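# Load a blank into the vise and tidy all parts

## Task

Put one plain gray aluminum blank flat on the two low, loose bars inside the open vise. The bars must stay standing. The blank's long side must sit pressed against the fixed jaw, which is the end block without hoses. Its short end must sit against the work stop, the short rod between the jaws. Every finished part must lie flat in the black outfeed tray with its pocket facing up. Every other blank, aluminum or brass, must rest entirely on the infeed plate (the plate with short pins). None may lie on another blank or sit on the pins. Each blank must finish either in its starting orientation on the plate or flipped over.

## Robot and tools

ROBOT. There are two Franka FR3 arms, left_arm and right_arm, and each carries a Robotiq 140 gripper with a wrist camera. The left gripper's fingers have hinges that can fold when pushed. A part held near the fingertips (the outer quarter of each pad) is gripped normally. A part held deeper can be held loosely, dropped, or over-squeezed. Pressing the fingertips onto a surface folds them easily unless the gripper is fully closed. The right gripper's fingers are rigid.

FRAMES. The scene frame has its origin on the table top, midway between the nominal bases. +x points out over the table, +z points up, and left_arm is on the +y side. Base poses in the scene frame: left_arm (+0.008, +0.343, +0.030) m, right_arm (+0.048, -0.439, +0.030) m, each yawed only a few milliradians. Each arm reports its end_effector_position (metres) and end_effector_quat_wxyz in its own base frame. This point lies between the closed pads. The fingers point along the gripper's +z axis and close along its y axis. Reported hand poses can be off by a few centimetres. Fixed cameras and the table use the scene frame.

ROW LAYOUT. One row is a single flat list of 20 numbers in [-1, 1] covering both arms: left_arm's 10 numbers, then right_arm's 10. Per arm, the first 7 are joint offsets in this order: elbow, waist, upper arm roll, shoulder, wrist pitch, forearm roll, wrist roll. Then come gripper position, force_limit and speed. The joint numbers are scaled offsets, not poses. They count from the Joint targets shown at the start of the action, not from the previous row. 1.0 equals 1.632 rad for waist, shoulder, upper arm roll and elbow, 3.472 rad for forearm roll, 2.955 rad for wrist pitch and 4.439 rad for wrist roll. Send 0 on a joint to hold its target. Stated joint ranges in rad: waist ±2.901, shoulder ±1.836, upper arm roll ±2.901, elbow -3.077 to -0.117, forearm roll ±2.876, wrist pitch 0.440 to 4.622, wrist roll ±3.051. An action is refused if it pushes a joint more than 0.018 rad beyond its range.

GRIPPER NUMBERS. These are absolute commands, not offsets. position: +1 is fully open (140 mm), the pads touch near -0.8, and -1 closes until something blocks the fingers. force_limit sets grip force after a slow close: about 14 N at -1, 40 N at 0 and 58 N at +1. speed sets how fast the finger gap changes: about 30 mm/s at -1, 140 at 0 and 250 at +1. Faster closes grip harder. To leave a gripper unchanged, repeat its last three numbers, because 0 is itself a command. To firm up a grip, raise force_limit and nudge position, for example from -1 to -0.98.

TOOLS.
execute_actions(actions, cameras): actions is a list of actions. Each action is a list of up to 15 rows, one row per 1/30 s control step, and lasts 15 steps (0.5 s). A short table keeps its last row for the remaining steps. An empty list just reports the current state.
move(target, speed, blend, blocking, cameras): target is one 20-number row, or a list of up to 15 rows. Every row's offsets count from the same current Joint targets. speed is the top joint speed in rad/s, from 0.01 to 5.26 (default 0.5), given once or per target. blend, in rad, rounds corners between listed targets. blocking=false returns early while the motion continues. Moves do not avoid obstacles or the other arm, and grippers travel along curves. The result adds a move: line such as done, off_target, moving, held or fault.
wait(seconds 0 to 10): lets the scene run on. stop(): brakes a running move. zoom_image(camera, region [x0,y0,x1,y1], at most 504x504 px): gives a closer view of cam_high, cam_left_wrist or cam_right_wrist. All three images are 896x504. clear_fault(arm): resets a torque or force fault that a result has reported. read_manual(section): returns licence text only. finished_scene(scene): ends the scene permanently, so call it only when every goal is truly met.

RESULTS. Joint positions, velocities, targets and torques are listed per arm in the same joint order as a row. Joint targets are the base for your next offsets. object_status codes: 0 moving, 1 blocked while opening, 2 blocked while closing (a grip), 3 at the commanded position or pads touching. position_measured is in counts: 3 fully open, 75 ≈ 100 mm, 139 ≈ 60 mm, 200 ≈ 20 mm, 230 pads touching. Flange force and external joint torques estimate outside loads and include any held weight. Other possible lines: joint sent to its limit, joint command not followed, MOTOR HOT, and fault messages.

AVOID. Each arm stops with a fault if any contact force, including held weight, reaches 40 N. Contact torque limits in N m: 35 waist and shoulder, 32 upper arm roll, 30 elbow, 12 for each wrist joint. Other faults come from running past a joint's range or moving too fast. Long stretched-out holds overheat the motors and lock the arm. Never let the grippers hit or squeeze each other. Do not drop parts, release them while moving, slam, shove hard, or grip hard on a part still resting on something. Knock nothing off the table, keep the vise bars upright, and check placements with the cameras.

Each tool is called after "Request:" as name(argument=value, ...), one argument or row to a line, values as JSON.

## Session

Request:
execute_actions(
  actions=[],
)

Request:
zoom_image(
  camera="cam_high",
  region=[330, 180, 570, 340],
)

Scene clock: 0.00 s.
left_arm: end_effector_position=(+0.2746, -0.1132, +0.3643) position_measured=3 object_status=3 end_effector_quat_wxyz=(+0.076, +0.784, -0.513, -0.341) | right_arm: end_effector_position=(+0.4580, +0.4983, +0.1243) position_measured=3 object_status=3 end_effector_quat_wxyz=(-0.143, +0.984, -0.098, +0.047)
Joint names: [elbow, waist, upper arm roll, shoulder, wrist pitch, forearm roll, wrist roll]
Joint positions: left_arm=[-1.879 -0.387 0.01 -0.113 1.052 -0.013 -0.793] | right_arm=[-2.044 0.792 0.011 0.291 2.612 0.198 -0.727]
Joint velocities: within noise
Joint torques (N m): no reading
External joint torques (N m): no reading
Flange force (N): no reading
Joint targets: left_arm=[-1.879 -0.387 0.010 -0.113 1.052 -0.013 -0.793] | right_arm=[-2.044 0.792 0.011 0.291 2.612 0.198 -0.727]
Tool commands: left_gripper/position=+1.0 left_gripper/force_limit=+1.0 left_gripper/speed=+1.0 right_gripper/position=+1.0 right_gripper/force_limit=+1.0 right_gripper/speed=+1.0
camera_calibration:
cam_left_wrist: T_world_to_cam=[[-0.751797, -0.462321, 0.470171, -0.0102289], [-0.0192211, 0.728096, 0.685205, -0.153851], [-0.659115, 0.506098, -0.556267, 0.583852], [0, 0, 0, 1]] pos_world=[0.374178, -0.188197, 0.435007]
cam_right_wrist: T_world_to_cam=[[-0.162411, -0.941069, -0.296668, 0.589702], [-0.960744, 0.0822802, 0.264956, 0.370162], [-0.224932, 0.328054, -0.917489, 0.189139], [0, 0, 0, 1]] pos_world=[0.493949, 0.462445, 0.250402]

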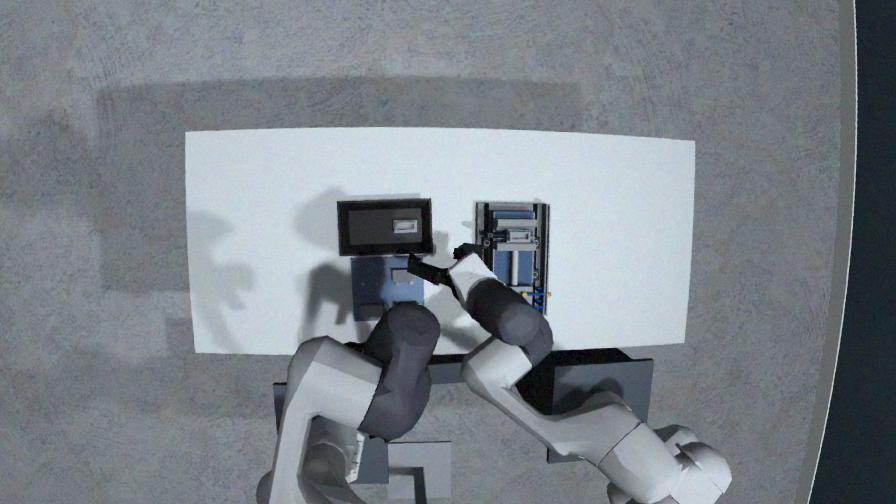

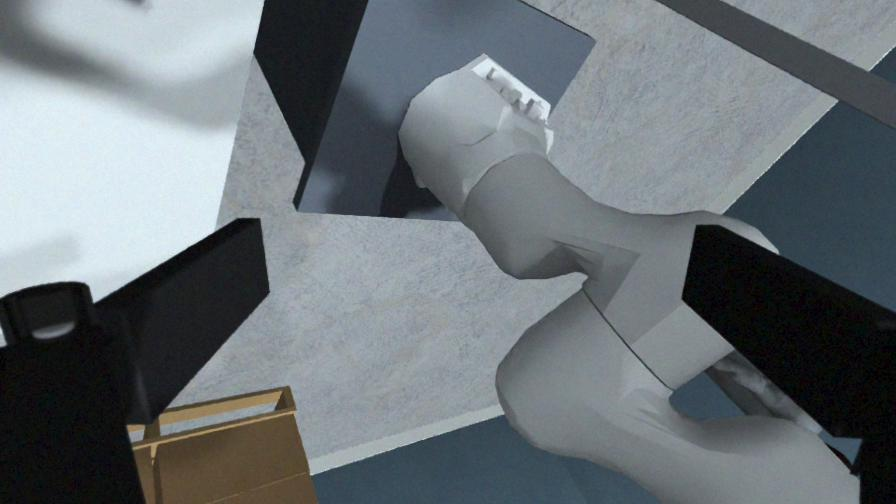

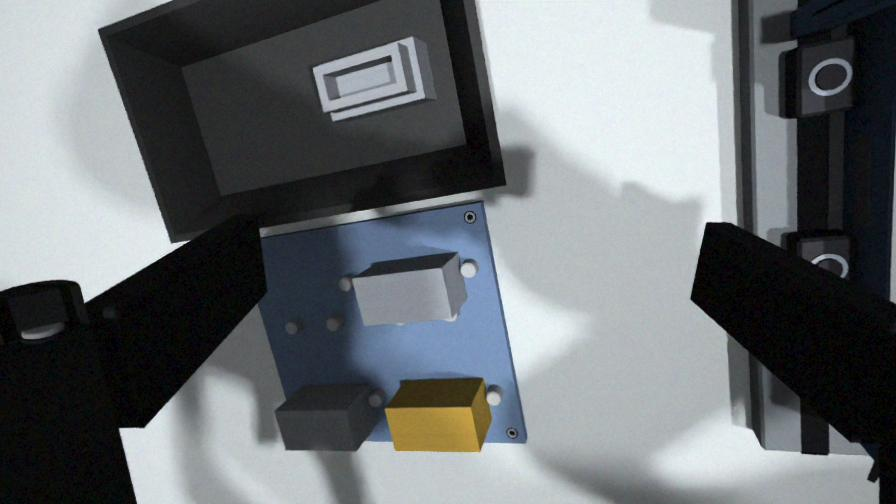

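Scaled by 2.100 from the camera's 896x504 image, which has a finer 1280x720 frame.

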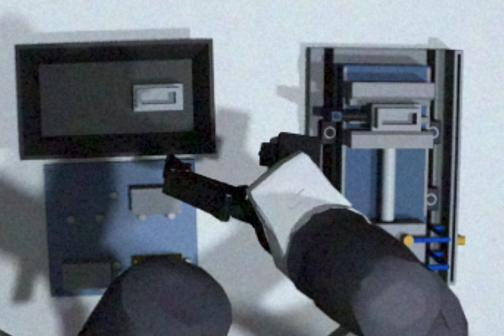

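Request:
move(
  target=[
    [0,0,0,0,0,0,0,1,1,1,-0.0343,0,-0.0067,-0.2396,-0.2071,-0.057,-0.0615,1,0,0],
    [0,0,0,0,0,0,0,1,1,1,-0.0343,-0.6078,-0.0067,-0.2396,-0.2071,-0.057,-0.0615,1,0,0],
    [0.4748,-0.1838,-0.0061,0.4931,0.2517,0.0037,0.0203,0.1,0,0,-0.0343,-0.6078,-0.0067,-0.2396,-0.2071,-0.057,-0.0615,0.15,0,0],
  ],
  speed=[1.0,1.3,1.0],
  blend=[0.1,0.1,0],
  cameras=["cam_high","cam_left_wrist"],
)

Request:
zoom_image(
  camera="cam_left_wrist",
  region=[250, 20, 700, 470],
)

Request:
zoom_image(
  camera="cam_high",
  region=[330, 180, 570, 340],
)

Scene clock: 18.63 s.
left_arm: end_effector_position=(+0.5733, -0.4749, +0.1984) position_measured=117 object_status=0 end_effector_quat_wxyz=(+0.003, +0.713, -0.701, -0.002) | right_arm: end_effector_position=(+0.5132, -0.1048, +0.2526) position_measured=110 object_status=0 end_effector_quat_wxyz=(-0.002, +0.925, -0.379, +0.002)
Joint names: [elbow, waist, upper arm roll, shoulder, wrist pitch, forearm roll, wrist roll]
Joint positions: left_arm=[-1.106 -0.689 -0.002 0.693 1.794 -0.004 -0.706] | right_arm=[-2.099 -0.2 -0.002 -0.099 2.004 0.003 -0.997]
Joint velocities: within noise
Joint torques (N m): left_arm=[25.16 0.69 1.27 -52.8 2.92 1.14 0.12] | right_arm=[25.88 -0.44 0.84 -28.92 2.4 0.49 -0.27]
External joint torques (N m): left_arm=[0.44 0.87 0.83 -0.01 0.32 0.39 0.12] | right_arm=[1.1 -0.13 1.25 0.41 -0.27 -0.25 -0.27]
Flange force (N): left_arm=[0.7 -2.9 -0.3] | right_arm=[3.9 -3.3 -2.4]
Joint targets: left_arm=[-1.104 -0.687 0.000 0.691 1.796 0.000 -0.703] | right_arm=[-2.100 -0.200 0.000 -0.100 2.000 0.001 -1.000]
move: done
camera_calibration:
cam_left_wrist: T_world_to_cam=[[-0.999837, -0.0163144, 0.00778369, 0.570971], [-0.012728, 0.941164, 0.33771, 0.395353], [-0.0128353, 0.337556, -0.941218, 0.497329], [0, 0, 0, 1]] pos_world=[0.582293, -0.530654, 0.330136]
Images, in order (width x height): cam_high 896x504, cam_left_wrist 896x504.

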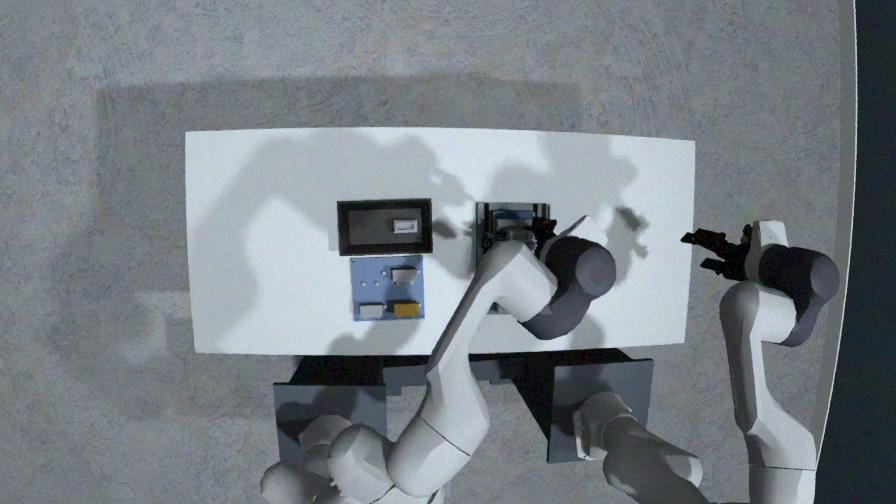

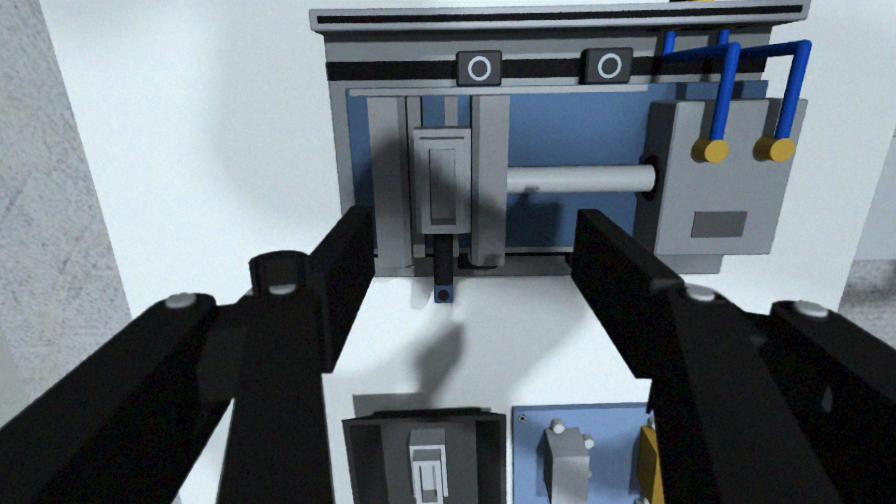

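Scaled by 1.120 from the camera's 896x504 image, which has a finer 1280x720 frame.

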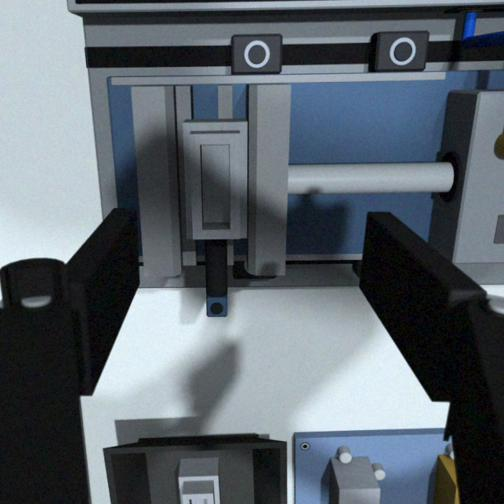

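Scaled by 2.100 from the camera's 896x504 image, which has a finer 1280x720 frame.

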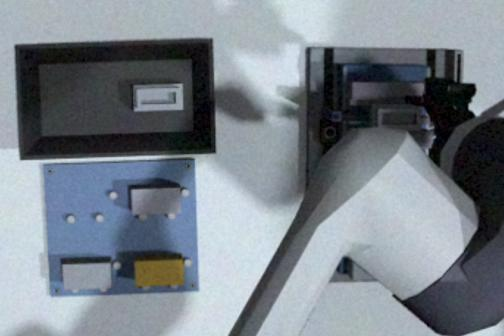

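Request:
move(
  target=[0.0056,0.0013,0,0.0499,0.0241,0,0.0005,-0.1,0,0,0,0,0,0,0,0,0,0.15,0,0],
  speed=0.3,
  cameras=["cam_left_wrist"],
)

Request:
zoom_image(
  camera="cam_left_wrist",
  region=[300, 100, 650, 350],
)

Scene clock: 28.67 s.
left_arm: end_effector_position=(+0.5840, -0.4815, +0.1472) position_measured=141 object_status=3 end_effector_quat_wxyz=(+0.003, +0.713, -0.701, -0.003) | right_arm: end_effector_position=(+0.5131, -0.1047, +0.2525) position_measured=110 object_status=3 end_effector_quat_wxyz=(-0.002, +0.925, -0.379, +0.002)
Joint names: [elbow, waist, upper arm roll, shoulder, wrist pitch, forearm roll, wrist roll]
Joint positions: left_arm=[-1.097 -0.686 -0.002 0.775 1.864 -0.004 -0.704] | right_arm=[-2.099 -0.2 -0.002 -0.099 2.004 0.003 -0.997]
Joint velocities: left_arm=[0 0.002 0 0 0.003 0.002 0] | right_arm=[within noise]
Joint torques (N m): left_arm=[25.22 0.67 1.36 -54.44 2.92 1.08 0.09] | right_arm=[26.02 -0.41 0.77 -28.88 2.43 0.51 -0.26]
External joint torques (N m): left_arm=[0.43 0.83 0.85 0.17 0.31 0.34 0.09] | right_arm=[1.3 -0.26 1.01 0.31 -0.24 -0.23 -0.26]
Flange force (N): left_arm=[1.3 -3.5 0.0] | right_arm=[4.4 -3.2 -2.8]
Joint targets: left_arm=[-1.095 -0.685 0.000 0.773 1.868 0.000 -0.701] | right_arm=[-2.100 -0.200 0.000 -0.100 2.000 0.001 -1.000]
move: done
camera_calibration:
cam_left_wrist: T_world_to_cam=[[-0.999816, -0.0165913, 0.00967922, 0.581465], [-0.0123232, 0.940584, 0.339338, 0.418241], [-0.0147342, 0.339156, -0.940615, 0.453202], [0, 0, 0, 1]] pos_world=[0.593189, -0.53745, 0.278735]
Images, in order (width x height): cam_left_wrist 896x504.

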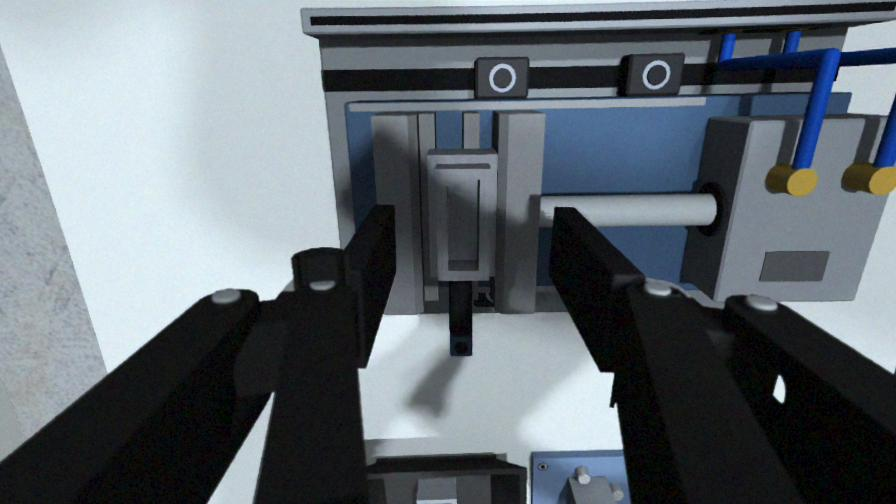

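Scaled by 1.440 from the camera's 896x504 image, which has a finer 1280x720 frame.

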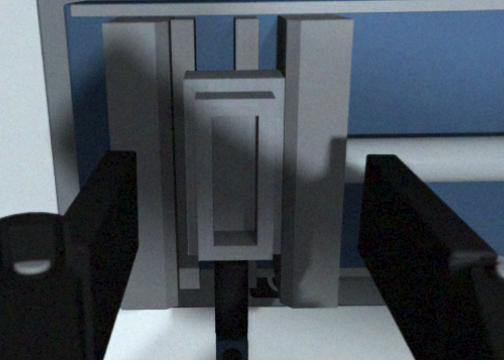

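Request:
move(
  target=[-0.0333,0,0,0.0135,0.0259,0,0,-0.1,0,0,0,0,0,0,0,0,0,0.15,0,0],
  speed=0.12,
  cameras=["cam_left_wrist"],
)

Request:
move(
  target=[0,0,0,0,0,0,0,-1,-1,-1,0,0,0,0,0,0,0,0.15,0,0],
  cameras=["cam_left_wrist"],
)

Scene clock: 47.43 s.
left_arm: end_effector_position=(+0.5848, -0.4821, +0.1134) position_measured=141 object_status=3 end_effector_quat_wxyz=(+0.003, +0.713, -0.701, -0.001) | right_arm: end_effector_position=(+0.5130, -0.1047, +0.2525) position_measured=110 object_status=3 end_effector_quat_wxyz=(-0.002, +0.925, -0.379, +0.002)
Joint names: [elbow, waist, upper arm roll, shoulder, wrist pitch, forearm roll, wrist roll]
Joint positions: left_arm=[-1.149 -0.686 -0.002 0.795 1.941 -0.004 -0.704] | right_arm=[-2.099 -0.2 -0.002 -0.099 2.004 0.003 -0.997]
Joint velocities: left_arm=[0 0 -0.001 0 0.004 0 -0.001] | right_arm=[within noise]
Joint torques (N m): left_arm=[24.57 0.66 1.28 -54.69 2.9 1.05 0.11] | right_arm=[26.05 -0.36 0.71 -28.86 2.44 0.5 -0.18]
External joint torques (N m): left_arm=[-0.07 0.81 0.75 0.12 0.29 0.33 0.11] | right_arm=[1.35 -0.24 0.93 0.37 -0.22 -0.24 -0.18]
Flange force (N): left_arm=[-1.6 0.0 0.8] | right_arm=[4.7 -3.5 -2.8]
Joint targets: left_arm=[-1.150 -0.685 0.000 0.795 1.944 0.000 -0.701] | right_arm=[-2.100 -0.200 0.000 -0.100 2.000 0.001 -1.000]
move: done
camera_calibration:
cam_left_wrist: T_world_to_cam=[[-0.99984, -0.0166349, 0.00661771, 0.582933], [-0.0134309, 0.941372, 0.337104, 0.431531], [-0.0118374, 0.336961, -0.941444, 0.419105], [0, 0, 0, 1]] pos_world=[0.593597, -0.537756, 0.245236]
Images, in order (width x height): cam_left_wrist 896x504.

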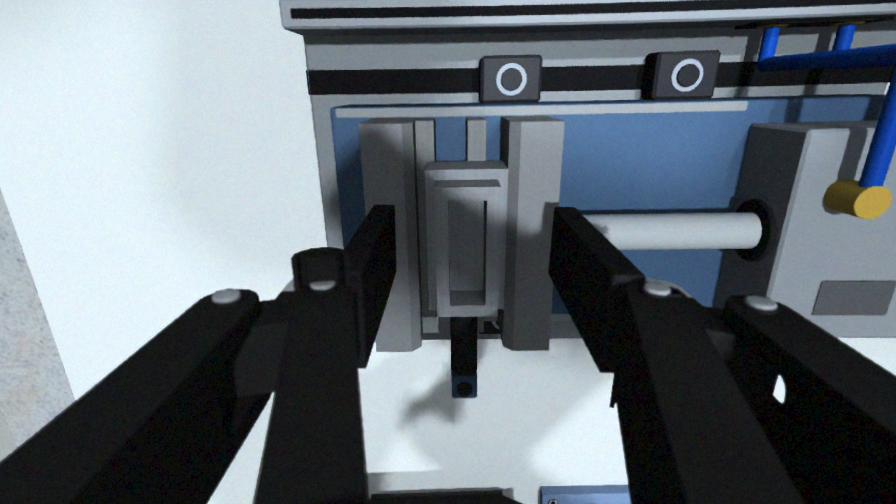

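Scene clock: 48.77 s.
left_arm: end_effector_position=(+0.5855, -0.4823, +0.1136) position_measured=195 object_status=0 end_effector_quat_wxyz=(+0.002, +0.713, -0.701, +0.000) | right_arm: end_effector_position=(+0.5130, -0.1047, +0.2525) position_measured=110 object_status=3 end_effector_quat_wxyz=(-0.002, +0.925, -0.379, +0.002)
Joint names: [elbow, waist, upper arm roll, shoulder, wrist pitch, forearm roll, wrist roll]
Joint positions: left_arm=[-1.149 -0.686 -0.002 0.795 1.943 -0.004 -0.704] | right_arm=[-2.099 -0.2 -0.002 -0.099 2.004 0.003 -0.997]
Joint velocities: within noise
Joint torques (N m): left_arm=[24.6 0.5 1.26 -54.77 2.78 1.02 0.11] | right_arm=[26.13 -0.37 0.81 -28.9 2.43 0.53 -0.2]
External joint torques (N m): left_arm=[-0.07 0.69 0.75 0.05 0.16 0.3 0.11] | right_arm=[1.46 -0.24 1.03 0.28 -0.23 -0.21 -0.2]
Flange force (N): left_arm=[-1.4 0.0 0.5] | right_arm=[4.7 -3.6 -3.1]
Joint targets: left_arm=[-1.150 -0.685 0.000 0.795 1.944 0.000 -0.701] | right_arm=[-2.100 -0.200 0.000 -0.100 2.000 0.001 -1.000]
move: done
camera_calibration:
cam_left_wrist: T_world_to_cam=[[-0.999844, -0.0169169, 0.00504835, 0.583673], [-0.0142368, 0.941728, 0.336073, 0.432396], [-0.0104395, 0.335949, -0.941822, 0.418018], [0, 0, 0, 1]] pos_world=[0.594101, -0.537759, 0.245436]
Images, in order (width x height): cam_left_wrist 896x504.

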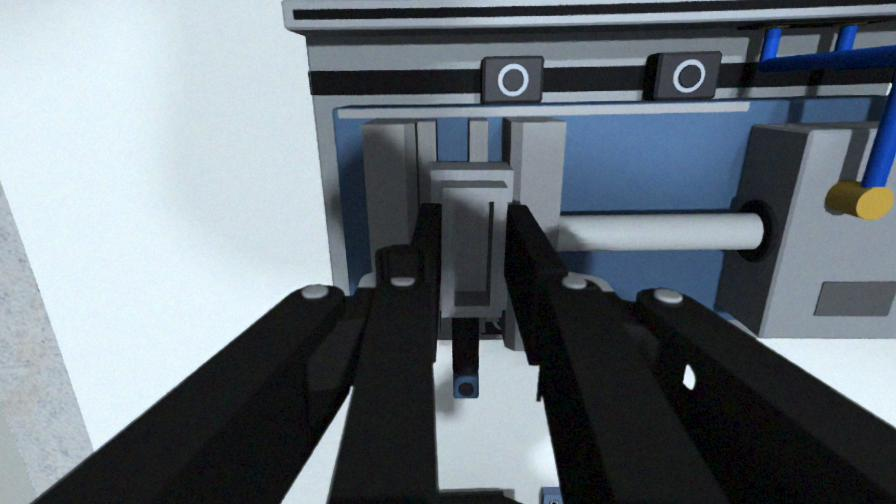

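Request:
move(
  target=[
    [0.0722,0,0,-0.0188,-0.0499,0,0,-1,-1,-1,0,0,0,0,0,0,0,0.15,0,0],
  ],
  speed=0.15,
  cameras=["cam_left_wrist"],
)

Scene clock: 56.47 s.
left_arm: end_effector_position=(+0.5857, -0.4825, +0.1776) position_measured=195 object_status=2 end_effector_quat_wxyz=(+0.002, +0.713, -0.701, -0.001) | right_arm: end_effector_position=(+0.5130, -0.1047, +0.2524) position_measured=110 object_status=3 end_effector_quat_wxyz=(-0.002, +0.925, -0.379, +0.001)
Joint names: [elbow, waist, upper arm roll, shoulder, wrist pitch, forearm roll, wrist roll]
Joint positions: left_arm=[-1.034 -0.686 -0.002 0.767 1.799 -0.004 -0.704] | right_arm=[-2.099 -0.2 -0.002 -0.099 2.004 0.003 -0.997]
Joint velocities: left_arm=[0 0.001 0 0 -0.005 0 -0.001] | right_arm=[within noise]
Joint torques (N m): left_arm=[25.8 0.47 1.25 -55.3 2.61 1.05 0.13] | right_arm=[26.1 -0.4 0.8 -28.9 2.45 0.5 -0.28]
External joint torques (N m): left_arm=[1.11 0.65 0.74 -1.03 0.01 0.3 0.13] | right_arm=[1.37 -0.23 1.07 0.32 -0.21 -0.24 -0.28]
Flange force (N): left_arm=[0.0 0.0 0.0] | right_arm=[4.6 -3.4 -2.8]
Joint targets: left_arm=[-1.032 -0.685 0.000 0.764 1.797 0.000 -0.701] | right_arm=[-2.100 -0.200 0.000 -0.100 2.000 0.001 -1.000]
move: done
camera_calibration:
cam_left_wrist: T_world_to_cam=[[-0.999853, -0.0163511, 0.00524689, 0.583792], [-0.0136361, 0.941705, 0.336162, 0.410681], [-0.0104376, 0.336041, -0.94179, 0.478402], [0, 0, 0, 1]] pos_world=[0.5943, -0.537958, 0.309436]
Images, in order (width x height): cam_left_wrist 896x504.

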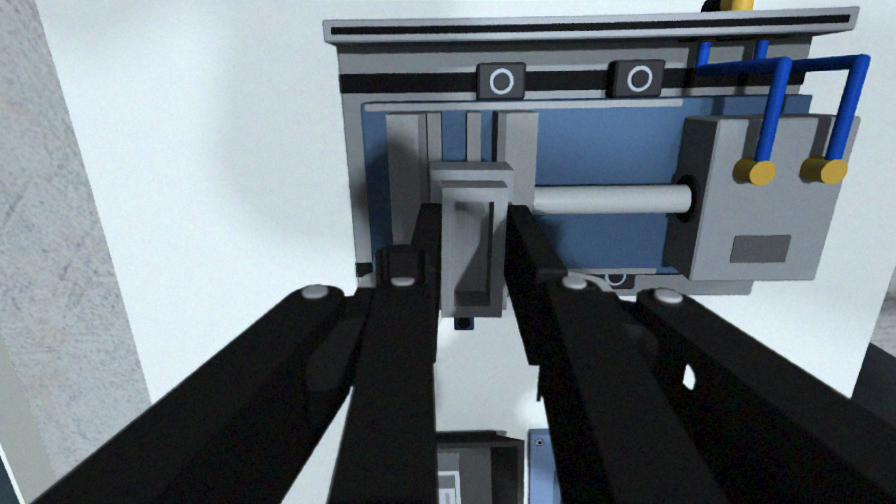

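Request:
move(
  target=[-0.572,0.3225,0,-0.3204,0.1386,0,0.1186,-1,-1,-1,0,0,0,0,0,0,0,0.15,0,0],
  speed=0.5,
  cameras=["cam_left_wrist","cam_high"],
)

Scene clock: 61.43 s.
left_arm: end_effector_position=(+0.5920, -0.0947, +0.1373) position_measured=195 object_status=2 end_effector_quat_wxyz=(+0.003, +0.715, -0.699, -0.002) | right_arm: end_effector_position=(+0.5129, -0.1047, +0.2524) position_measured=110 object_status=3 end_effector_quat_wxyz=(-0.002, +0.925, -0.379, +0.001)
Joint names: [elbow, waist, upper arm roll, shoulder, wrist pitch, forearm roll, wrist roll]
Joint positions: left_arm=[-1.965 -0.159 0.001 0.245 2.203 -0.004 -0.179] | right_arm=[-2.099 -0.2 -0.002 -0.099 2.004 0.003 -0.997]
Joint velocities: left_arm=[0.001 0 -0.001 0 0.001 0 0.008] | right_arm=[within noise]
Joint torques (N m): left_arm=[23.56 0.4 0.44 -40.44 3 0.86 0.2] | right_arm=[26.14 -0.46 0.71 -28.92 2.46 0.53 -0.27]
External joint torques (N m): left_arm=[0.44 0.53 0.33 -1.3 0.46 0.27 0.2] | right_arm=[1.45 -0.34 0.92 0.29 -0.2 -0.22 -0.27]
Flange force (N): left_arm=[-1.5 2.2 -1.0] | right_arm=[4.8 -3.3 -3.0]
Joint targets: left_arm=[-1.965 -0.158 0.000 0.241 2.206 0.000 -0.174] | right_arm=[-2.100 -0.200 0.000 -0.100 2.000 0.001 -1.000]
move: done
camera_calibration:
cam_left_wrist: T_world_to_cam=[[-0.999691, -0.0230782, 0.00920453, 0.595376], [-0.0186193, 0.941146, 0.337488, 0.0618236], [-0.0164514, 0.337212, -0.941285, 0.313809], [0, 0, 0, 1]] pos_world=[0.601506, -0.150265, 0.269039]
Images, in order (width x height): cam_high 896x504, cam_left_wrist 896x504.

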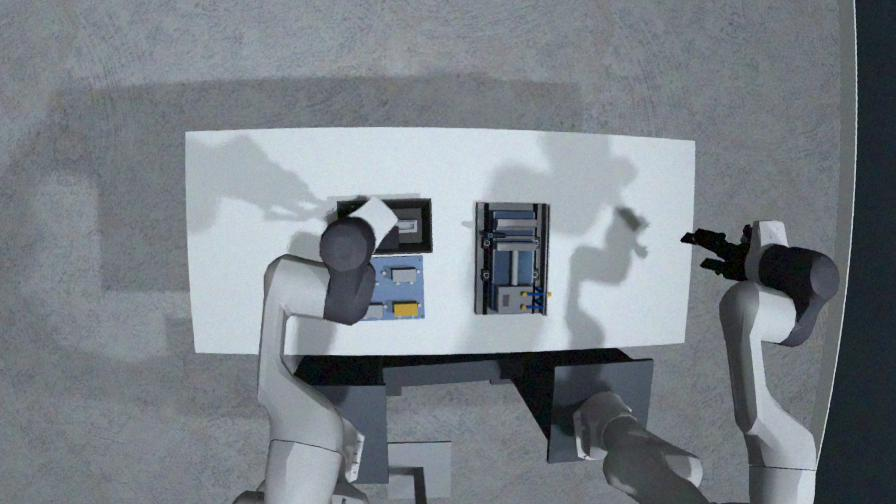

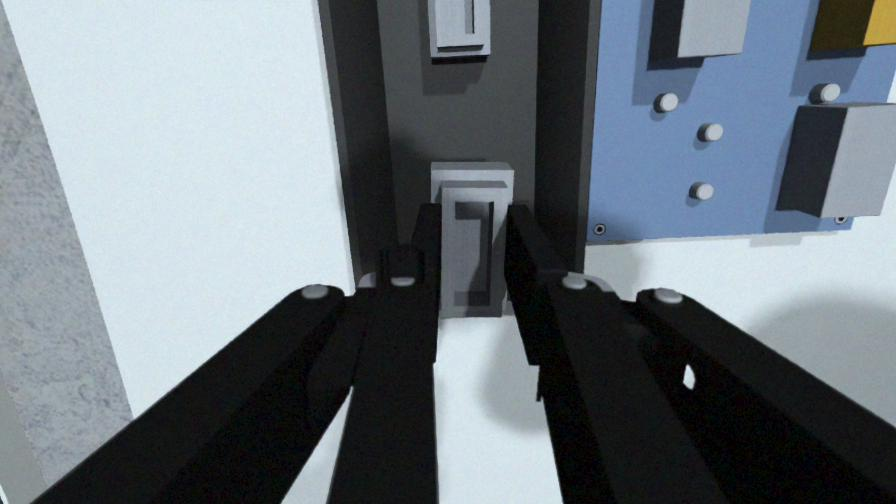

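Request:
move(
  target=[
    [-0.0267,-0.0154,0,0.0776,0.0576,0,-0.0057,-1,-1,-1,0,0,0,0,0,0,0,0.15,0,0],
    [-0.0292,-0.0154,0,0.095,0.0686,0,-0.0057,-1,-1,-1,0,0,0,0,0,0,0,0.15,0,0],
  ],
  speed=[0.2,0.06],
  cameras=["cam_left_wrist"],
)

Scene clock: 73.87 s.
left_arm: end_effector_position=(+0.5931, -0.1090, +0.0453) position_measured=195 object_status=2 end_effector_quat_wxyz=(+0.002, +0.713, -0.701, -0.001) | right_arm: end_effector_position=(+0.5129, -0.1047, +0.2524) position_measured=110 object_status=3 end_effector_quat_wxyz=(-0.002, +0.925, -0.379, +0.001)
Joint names: [elbow, waist, upper arm roll, shoulder, wrist pitch, forearm roll, wrist roll]
Joint positions: left_arm=[-2.012 -0.182 0.001 0.393 2.402 -0.004 -0.196] | right_arm=[-2.099 -0.2 -0.002 -0.099 2.004 0.002 -0.997]
Joint velocities: left_arm=[0 -0.001 0 0 0.003 -0.001 -0.003] | right_arm=[within noise]
Joint torques (N m): left_arm=[21 0.12 0.77 -40.16 3.57 0.78 -0.17] | right_arm=[26.1 -0.42 0.75 -28.86 2.47 0.53 -0.22]
External joint torques (N m): left_arm=[-0.24 0.02 0.31 1.62 1.01 0.28 -0.17] | right_arm=[1.34 -0.29 0.97 0.45 -0.19 -0.21 -0.22]
Flange force (N): left_arm=[0.5 -1.5 5.0] | right_arm=[4.8 -3.5 -2.6]
Joint targets: left_arm=[-2.013 -0.183 0.000 0.396 2.409 0.000 -0.199] | right_arm=[-2.100 -0.200 0.000 -0.100 2.000 0.001 -1.000]
move: done
camera_calibration:
cam_left_wrist: T_world_to_cam=[[-0.999854, -0.0163237, 0.00513209, 0.597914], [-0.0136355, 0.941269, 0.337383, 0.103554], [-0.010338, 0.337263, -0.941354, 0.228435], [0, 0, 0, 1]] pos_world=[0.6016, -0.164754, 0.177033]
Images, in order (width x height): cam_left_wrist 896x504.

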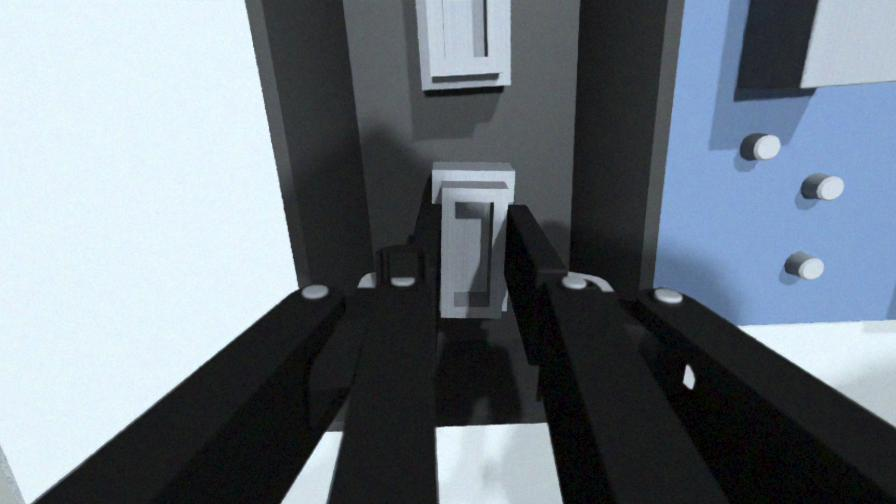

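Request:
move(
  target=[-0.0002,0,0,0.0021,0.0013,0,0,-1,-1,-1,0,0,0,0,0,0,0,0.15,0,0],
  cameras=[],
)

Request:
move(
  target=[-0.0002,0,0,0.0021,0.0013,0,0,-1,-1,-1,0,0,0,0,0,0,0,0.15,0,0],
  cameras=["cam_left_wrist"],
)

Scene clock: 76.07 s.
left_arm: end_effector_position=(+0.5933, -0.1091, +0.0452) position_measured=195 object_status=2 end_effector_quat_wxyz=(+0.002, +0.713, -0.701, -0.001) | right_arm: end_effector_position=(+0.5129, -0.1047, +0.2524) position_measured=110 object_status=3 end_effector_quat_wxyz=(-0.002, +0.925, -0.379, +0.001)
Joint names: [elbow, waist, upper arm roll, shoulder, wrist pitch, forearm roll, wrist roll]
Joint positions: left_arm=[-2.012 -0.182 0.001 0.393 2.403 -0.003 -0.196] | right_arm=[-2.099 -0.2 -0.002 -0.099 2.004 0.002 -0.997]
Joint velocities: within noise
Joint torques (N m): left_arm=[20.9 0.14 0.66 -38.12 4.01 0.76 -0.18] | right_arm=[26.13 -0.46 0.79 -28.83 2.46 0.53 -0.18]
External joint torques (N m): left_arm=[-0.33 0.34 0.47 3.67 1.45 0.26 -0.18] | right_arm=[1.37 -0.41 0.94 0.47 -0.21 -0.22 -0.18]
Flange force (N): left_arm=[0.9 -5.5 9.5] | right_arm=[5.0 -3.5 -2.7]
Joint targets: left_arm=[-2.013 -0.183 0.000 0.400 2.413 0.000 -0.199] | right_arm=[-2.100 -0.200 0.000 -0.100 2.000 0.001 -1.000]
move: done
No camera images: "cameras" was empty.

Scene clock: 76.77 s.
left_arm: end_effector_position=(+0.5935, -0.1091, +0.0451) position_measured=195 object_status=2 end_effector_quat_wxyz=(+0.002, +0.713, -0.701, +0.000) | right_arm: end_effector_position=(+0.5129, -0.1047, +0.2524) position_measured=110 object_status=3 end_effector_quat_wxyz=(-0.002, +0.925, -0.379, +0.001)
Joint names: [elbow, waist, upper arm roll, shoulder, wrist pitch, forearm roll, wrist roll]
Joint positions: left_arm=[-2.012 -0.182 0.001 0.393 2.403 -0.003 -0.196] | right_arm=[-2.099 -0.2 -0.002 -0.099 2.004 0.002 -0.997]
Joint velocities: within noise
Joint torques (N m): left_arm=[20.54 0.12 0.69 -36.04 4.48 0.76 -0.19] | right_arm=[26.14 -0.44 0.74 -28.85 2.47 0.54 -0.2]
External joint torques (N m): left_arm=[-0.69 0.28 0.48 5.78 1.92 0.26 -0.19] | right_arm=[1.43 -0.41 0.86 0.33 -0.19 -0.2 -0.2]
Flange force (N): left_arm=[1.5 -8.5 14.4] | right_arm=[4.9 -3.4 -2.9]
Joint targets: left_arm=[-2.014 -0.183 0.000 0.403 2.417 0.000 -0.199] | right_arm=[-2.100 -0.200 0.000 -0.100 2.000 0.001 -1.000]
move: off_target (left_arm); left_arm: the wrist pitch is farthest, 0.013 rad from its target
camera_calibration:
cam_left_wrist: T_world_to_cam=[[-0.999853, -0.0167102, 0.0038309, 0.598384], [-0.0144405, 0.941337, 0.337159, 0.104128], [-0.00924018, 0.337054, -0.94144, 0.227663], [0, 0, 0, 1]] pos_world=[0.601904, -0.164756, 0.176931]
Images, in order (width x height): cam_left_wrist 896x504.

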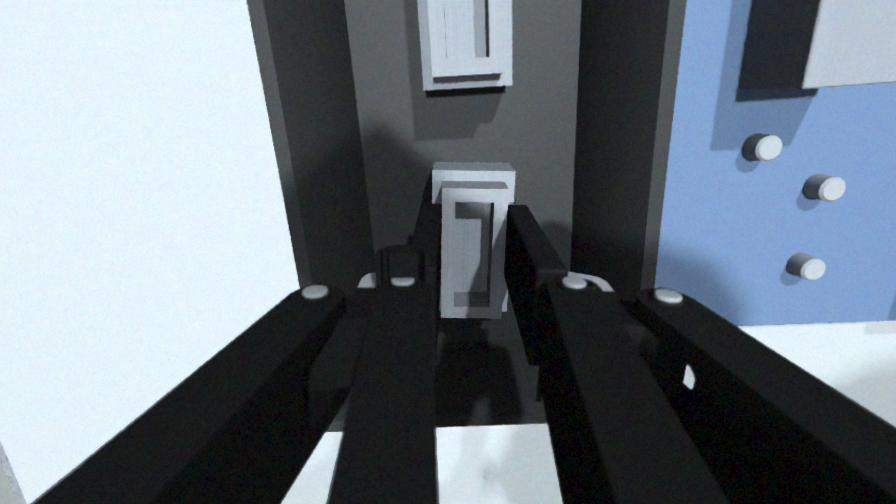

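Request:
move(
  target=[
    [0.0004,0,0,-0.0052,-0.0032,0,0,-1,-1,-1,0,0,0,0,0,0,0,0.15,0,0],
    [0.0004,0,0,-0.0042,-0.0026,0,0,-0.25,-1,-1,0,0,0,0,0,0,0,0.15,0,0],
  ],
  speed=0.1,
  cameras=["cam_left_wrist"],
)

Scene clock: 84.00 s.
left_arm: end_effector_position=(+0.5940, -0.1092, +0.0446) position_measured=160 object_status=0 end_effector_quat_wxyz=(+0.001, +0.713, -0.701, +0.000) | right_arm: end_effector_position=(+0.5129, -0.1046, +0.2524) position_measured=110 object_status=3 end_effector_quat_wxyz=(-0.001, +0.925, -0.379, +0.001)
Joint names: [elbow, waist, upper arm roll, shoulder, wrist pitch, forearm roll, wrist roll]
Joint positions: left_arm=[-2.012 -0.182 0.001 0.395 2.406 -0.003 -0.196] | right_arm=[-2.099 -0.2 -0.002 -0.099 2.004 0.002 -0.997]
Joint velocities: within noise
Joint torques (N m): left_arm=[21.15 0.15 0.73 -41.24 2.9 0.76 -0.21] | right_arm=[26.12 -0.45 0.67 -28.87 2.45 0.53 -0.29]
External joint torques (N m): left_arm=[-0.06 0.2 0.42 0.56 0.33 0.26 -0.21] | right_arm=[1.57 -0.33 0.88 0.08 -0.19 -0.21 -0.29]
Flange force (N): left_arm=[0.1 -0.6 1.7] | right_arm=[4.7 -3.1 -3.3]
Joint targets: left_arm=[-2.013 -0.183 0.000 0.396 2.409 0.000 -0.199] | right_arm=[-2.100 -0.200 0.000 -0.100 2.000 0.001 -1.000]
move: done
camera_calibration:
cam_left_wrist: T_world_to_cam=[[-0.999856, -0.0168066, 0.00231482, 0.598942], [-0.0150441, 0.94141, 0.33693, 0.104813], [-0.00784183, 0.336847, -0.941527, 0.226366], [0, 0, 0, 1]] pos_world=[0.602208, -0.164856, 0.176429]
Images, in order (width x height): cam_left_wrist 896x504.

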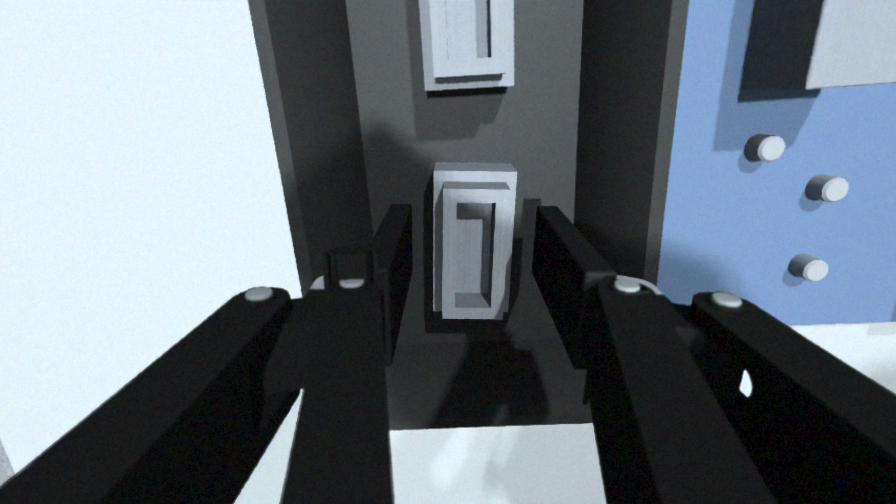

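Request:
move(
  target=[
    [0.0352,0,0,-0.0906,-0.0695,0,0,-0.25,-1,-1,0,0,0,0,0,0,0,0.15,0,0],
    [-0.2371,0.4798,0,-0.549,-0.1722,0,-0.0309,-0.25,-1,-1,0,0,0,0,0,0,0,0.15,0,0],
    [-0.2371,0.4798,0,-0.549,-0.1722,0,-0.0309,-0.25,-1,-1,0.4018,0.7088,0,0.4358,0.0187,0,0.0856,0.15,0,0],
  ],
  speed=[0.3,0.8,0.6],
  cameras=["cam_right_wrist","cam_high"],
)

Scene clock: 91.57 s.
left_arm: end_effector_position=(+0.3307, +0.2246, +0.2848) position_measured=160 object_status=3 end_effector_quat_wxyz=(+0.001, +0.950, -0.313, +0.002) | right_arm: end_effector_position=(+0.4093, +0.5835, +0.1182) position_measured=110 object_status=3 end_effector_quat_wxyz=(+0.002, +1.000, +0.006, -0.003)
Joint names: [elbow, waist, upper arm roll, shoulder, wrist pitch, forearm roll, wrist roll]
Joint positions: left_arm=[-2.399 0.598 0.001 -0.498 1.902 -0.003 -0.333] | right_arm=[-1.446 0.957 0.001 0.612 2.051 0.002 -0.626]
Joint velocities: left_arm=[within noise] | right_arm=[0 0 -0.001 0.002 -0.001 0 0.007]
Joint torques (N m): left_arm=[24.6 0.97 0.19 -15.75 2.54 0.95 -0.21] | right_arm=[26.14 -0.23 1.47 -50.26 2.79 0.53 0.13]
External joint torques (N m): left_arm=[-0.15 0.97 0.62 -0.44 -0.05 0.24 -0.21] | right_arm=[1.88 -0.08 1.05 0.44 0.2 -0.16 0.13]
Flange force (N): left_arm=[-2.0 1.3 0.0] | right_arm=[6.8 -10.1 -1.1]
Joint targets: left_arm=[-2.400 0.600 0.000 -0.500 1.900 0.000 -0.337] | right_arm=[-1.445 0.957 0.000 0.612 2.055 0.001 -0.620]
move: done
camera_calibration:
cam_right_wrist: T_world_to_cam=[[0.029033, -0.999573, -0.00331913, 0.581224], [-0.935354, -0.0283385, 0.352576, 0.361767], [-0.352519, -0.00713179, -0.935777, 0.394602], [0, 0, 0, 1]] pos_world=[0.460611, 0.594042, 0.243638]
Images, in order (width x height): cam_high 896x504, cam_right_wrist 896x504.

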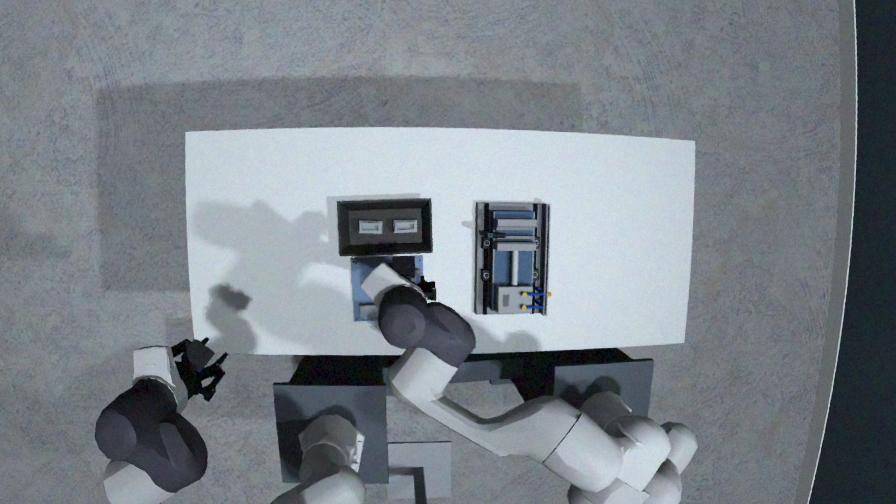

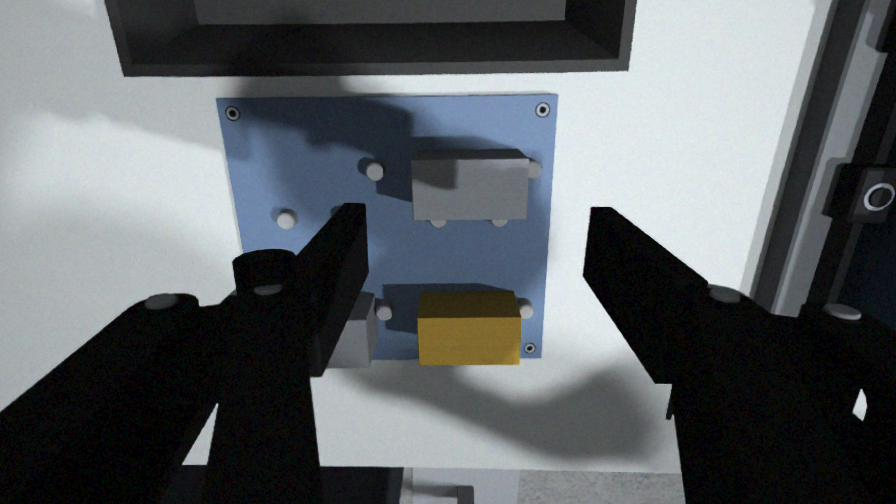

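Request:
move(
  target=[
    [0,0,0,0,0,0,0,-0.25,-1,-1,-0.0301,0,0,0.0656,0.0535,0,0,0.05,0,0],
  ],
  speed=0.15,
  cameras=["cam_right_wrist"],
)

Request:
move(
  target=[0,0,0,0,0,0,0,-0.25,-1,-1,0,0,0,0,0,0,0,-1,-0.5,-1],
  cameras=["cam_right_wrist"],
)

Scene clock: 101.60 s.
left_arm: end_effector_position=(+0.3306, +0.2246, +0.2847) position_measured=160 object_status=3 end_effector_quat_wxyz=(+0.001, +0.950, -0.313, +0.001) | right_arm: end_effector_position=(+0.4101, +0.5845, +0.0339) position_measured=123 object_status=3 end_effector_quat_wxyz=(+0.001, +1.000, +0.005, -0.002)
Joint names: [elbow, waist, upper arm roll, shoulder, wrist pitch, forearm roll, wrist roll]
Joint positions: left_arm=[-2.4 0.598 0.001 -0.498 1.902 -0.003 -0.333] | right_arm=[-1.493 0.957 0.001 0.719 2.208 0.002 -0.624]
Joint velocities: left_arm=[within noise] | right_arm=[0 0 0.001 0 0.005 0 -0.001]
Joint torques (N m): left_arm=[24.71 0.91 0.25 -15.71 2.58 0.95 -0.18] | right_arm=[24.72 -0.18 1.46 -51.56 2.81 0.44 0.13]
External joint torques (N m): left_arm=[0.02 0.95 0.72 -0.45 0 0.24 -0.18] | right_arm=[1.42 -0.35 0.74 0.59 0.21 -0.19 0.13]
Flange force (N): left_arm=[-2.0 0.8 -0.2] | right_arm=[5.6 -7.7 0.9]
Joint targets: left_arm=[-2.400 0.600 0.000 -0.500 1.900 0.000 -0.337] | right_arm=[-1.494 0.957 0.000 0.719 2.213 0.001 -0.620]
move: done
camera_calibration:
cam_right_wrist: T_world_to_cam=[[0.0269081, -0.999621, -0.00588631, 0.582967], [-0.936126, -0.0272635, 0.350607, 0.392078], [-0.350635, -0.00392385, -0.936504, 0.313365], [0, 0, 0, 1]] pos_world=[0.461224, 0.594665, 0.159434]
Images, in order (width x height): cam_right_wrist 896x504.

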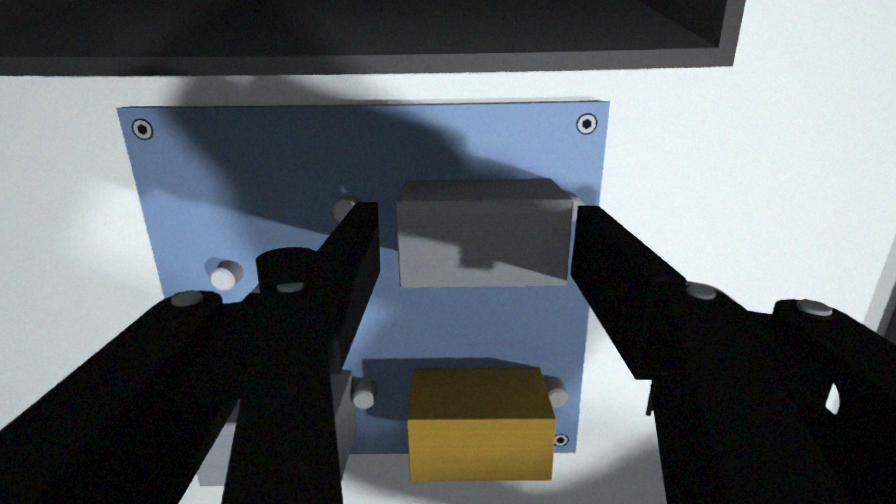

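Scene clock: 102.20 s.
left_arm: end_effector_position=(+0.3306, +0.2246, +0.2847) position_measured=160 object_status=3 end_effector_quat_wxyz=(+0.001, +0.950, -0.313, +0.001) | right_arm: end_effector_position=(+0.4102, +0.5847, +0.0340) position_measured=140 object_status=0 end_effector_quat_wxyz=(+0.001, +1.000, +0.005, -0.002)
Joint names: [elbow, waist, upper arm roll, shoulder, wrist pitch, forearm roll, wrist roll]
Joint positions: left_arm=[-2.4 0.598 0.001 -0.498 1.902 -0.003 -0.333] | right_arm=[-1.493 0.957 0.001 0.719 2.209 0.002 -0.624]
Joint velocities: within noise
Joint torques (N m): left_arm=[24.73 0.91 0.26 -15.71 2.56 0.92 -0.21] | right_arm=[24.75 -0.33 1.55 -51.48 2.84 0.48 0.12]
External joint torques (N m): left_arm=[0.04 0.95 0.73 -0.45 -0.02 0.22 -0.21] | right_arm=[1.41 -0.17 1.06 0.77 0.23 -0.14 0.12]
Flange force (N): left_arm=[-2.0 0.8 -0.3] | right_arm=[5.7 -8.3 1.3]
Joint targets: left_arm=[-2.400 0.600 0.000 -0.500 1.900 0.000 -0.337] | right_arm=[-1.494 0.957 0.000 0.719 2.213 0.001 -0.620]
move: done
camera_calibration:
cam_right_wrist: T_world_to_cam=[[0.0268338, -0.99962, -0.00637941, 0.583181], [-0.936271, -0.0273682, 0.350209, 0.392335], [-0.350251, -0.00342458, -0.93665, 0.313043], [0, 0, 0, 1]] pos_world=[0.461327, 0.594768, 0.159533]
Images, in order (width x height): cam_right_wrist 896x504.

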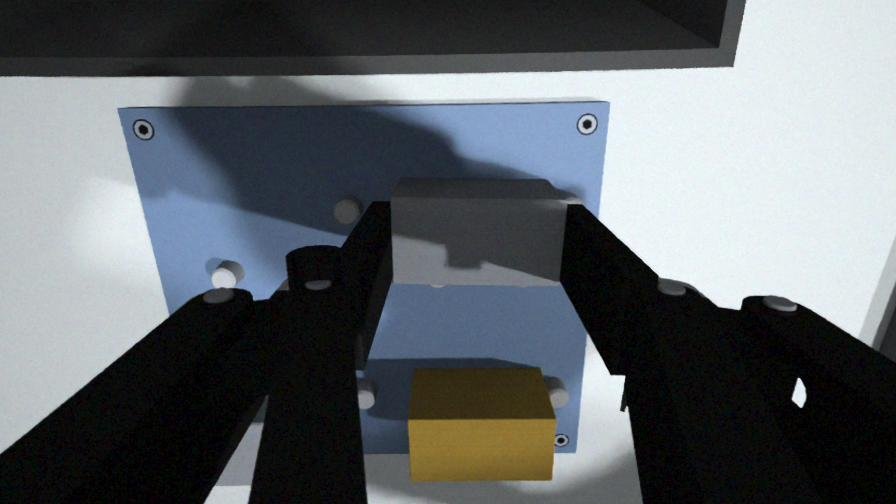

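Request:
move(
  target=[0,0,0,0,0,0,0,-0.25,-1,-1,0.0515,0,0,-0.0826,-0.0741,0,0,-1,-0.5,-1],
  speed=0.2,
  cameras=[],
)

Request:
move(
  target=[0,0,0,0,0,0,0,-0.25,-1,-1,-0.3417,-0.2950,0,-0.2232,0.0655,0,-0.1084,-1,-0.5,-1],
  speed=0.4,
  cameras=["cam_right_wrist"],
)

Scene clock: 113.27 s.
left_arm: end_effector_position=(+0.3305, +0.2245, +0.2847) position_measured=160 object_status=3 end_effector_quat_wxyz=(+0.001, +0.950, -0.313, +0.001) | right_arm: end_effector_position=(+0.4111, +0.5860, +0.1493) position_measured=140 object_status=2 end_effector_quat_wxyz=(-0.002, +1.000, +0.005, +0.000)
Joint names: [elbow, waist, upper arm roll, shoulder, wrist pitch, forearm roll, wrist roll]
Joint positions: left_arm=[-2.4 0.598 0.001 -0.498 1.902 -0.003 -0.333] | right_arm=[-1.411 0.957 0.001 0.585 1.999 0.002 -0.624]
Joint velocities: left_arm=[within noise] | right_arm=[0.001 0 -0.001 -0.001 -0.005 0 0]
Joint torques (N m): left_arm=[24.78 0.92 0.24 -15.62 2.59 0.93 -0.2] | right_arm=[26.96 -0.22 1.39 -50.71 2.47 0.56 0.09]
External joint torques (N m): left_arm=[0.16 0.94 0.69 -0.46 0.01 0.23 -0.2] | right_arm=[2.31 -0.15 0.93 -0.19 -0.16 -0.16 0.09]
Flange force (N): left_arm=[-1.8 0.5 -0.5] | right_arm=[7.7 -11.2 -3.4]
Joint targets: left_arm=[-2.400 0.600 0.000 -0.500 1.900 0.000 -0.337] | right_arm=[-1.410 0.957 0.000 0.584 1.995 0.001 -0.620]
move: done
No camera images: "cameras" was empty.

Scene clock: 115.97 s.
left_arm: end_effector_position=(+0.3305, +0.2245, +0.2847) position_measured=160 object_status=3 end_effector_quat_wxyz=(+0.001, +0.950, -0.313, +0.001) | right_arm: end_effector_position=(+0.5309, +0.2720, +0.1481) position_measured=140 object_status=2 end_effector_quat_wxyz=(+0.001, +1.000, -0.001, -0.004)
Joint names: [elbow, waist, upper arm roll, shoulder, wrist pitch, forearm roll, wrist roll]
Joint positions: left_arm=[-2.4 0.598 0.001 -0.498 1.902 -0.003 -0.333] | right_arm=[-1.967 0.475 -0.002 0.223 2.182 0.002 -1.097]
Joint velocities: left_arm=[within noise] | right_arm=[0 -0.001 0.001 0 -0.001 0 -0.005]
Joint torques (N m): left_arm=[24.78 0.93 0.28 -15.64 2.59 0.94 -0.14] | right_arm=[25.53 -0.37 1.19 -40.12 2.96 0.51 -0.28]
External joint torques (N m): left_arm=[0.13 0.97 0.75 -0.45 0.01 0.23 -0.14] | right_arm=[1.93 -0.42 0.95 -0.95 0.33 -0.17 -0.28]
Flange force (N): left_arm=[-2.1 0.5 -0.4] | right_arm=[4.2 -1.8 -2.5]
Joint targets: left_arm=[-2.400 0.600 0.000 -0.500 1.900 0.000 -0.337] | right_arm=[-1.967 0.475 0.000 0.220 2.188 0.001 -1.102]
move: done
camera_calibration:
cam_right_wrist: T_world_to_cam=[[0.014412, -0.999882, -0.00540855, 0.274543], [-0.935323, -0.0153934, 0.353461, 0.452477], [-0.353502, -0.0000353356, -0.935434, 0.461806], [0, 0, 0, 1]] pos_world=[0.582505, 0.281492, 0.273541]
Images, in order (width x height): cam_right_wrist 896x504.

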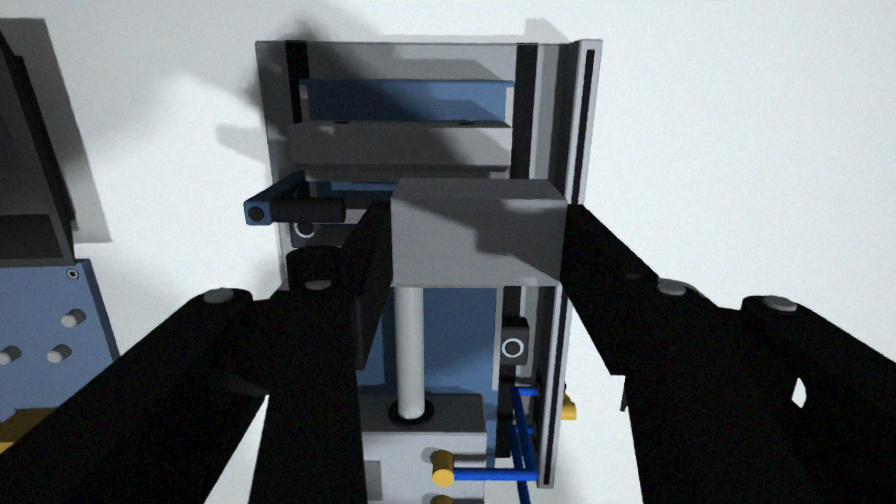

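Request:
zoom_image(
  camera="cam_right_wrist",
  region=[240, 100, 520, 300],
)

Scaled by 1.800 from the camera's 896x504 image, which has a finer 1280x720 frame.

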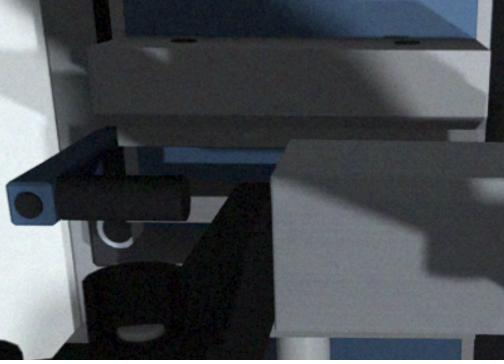

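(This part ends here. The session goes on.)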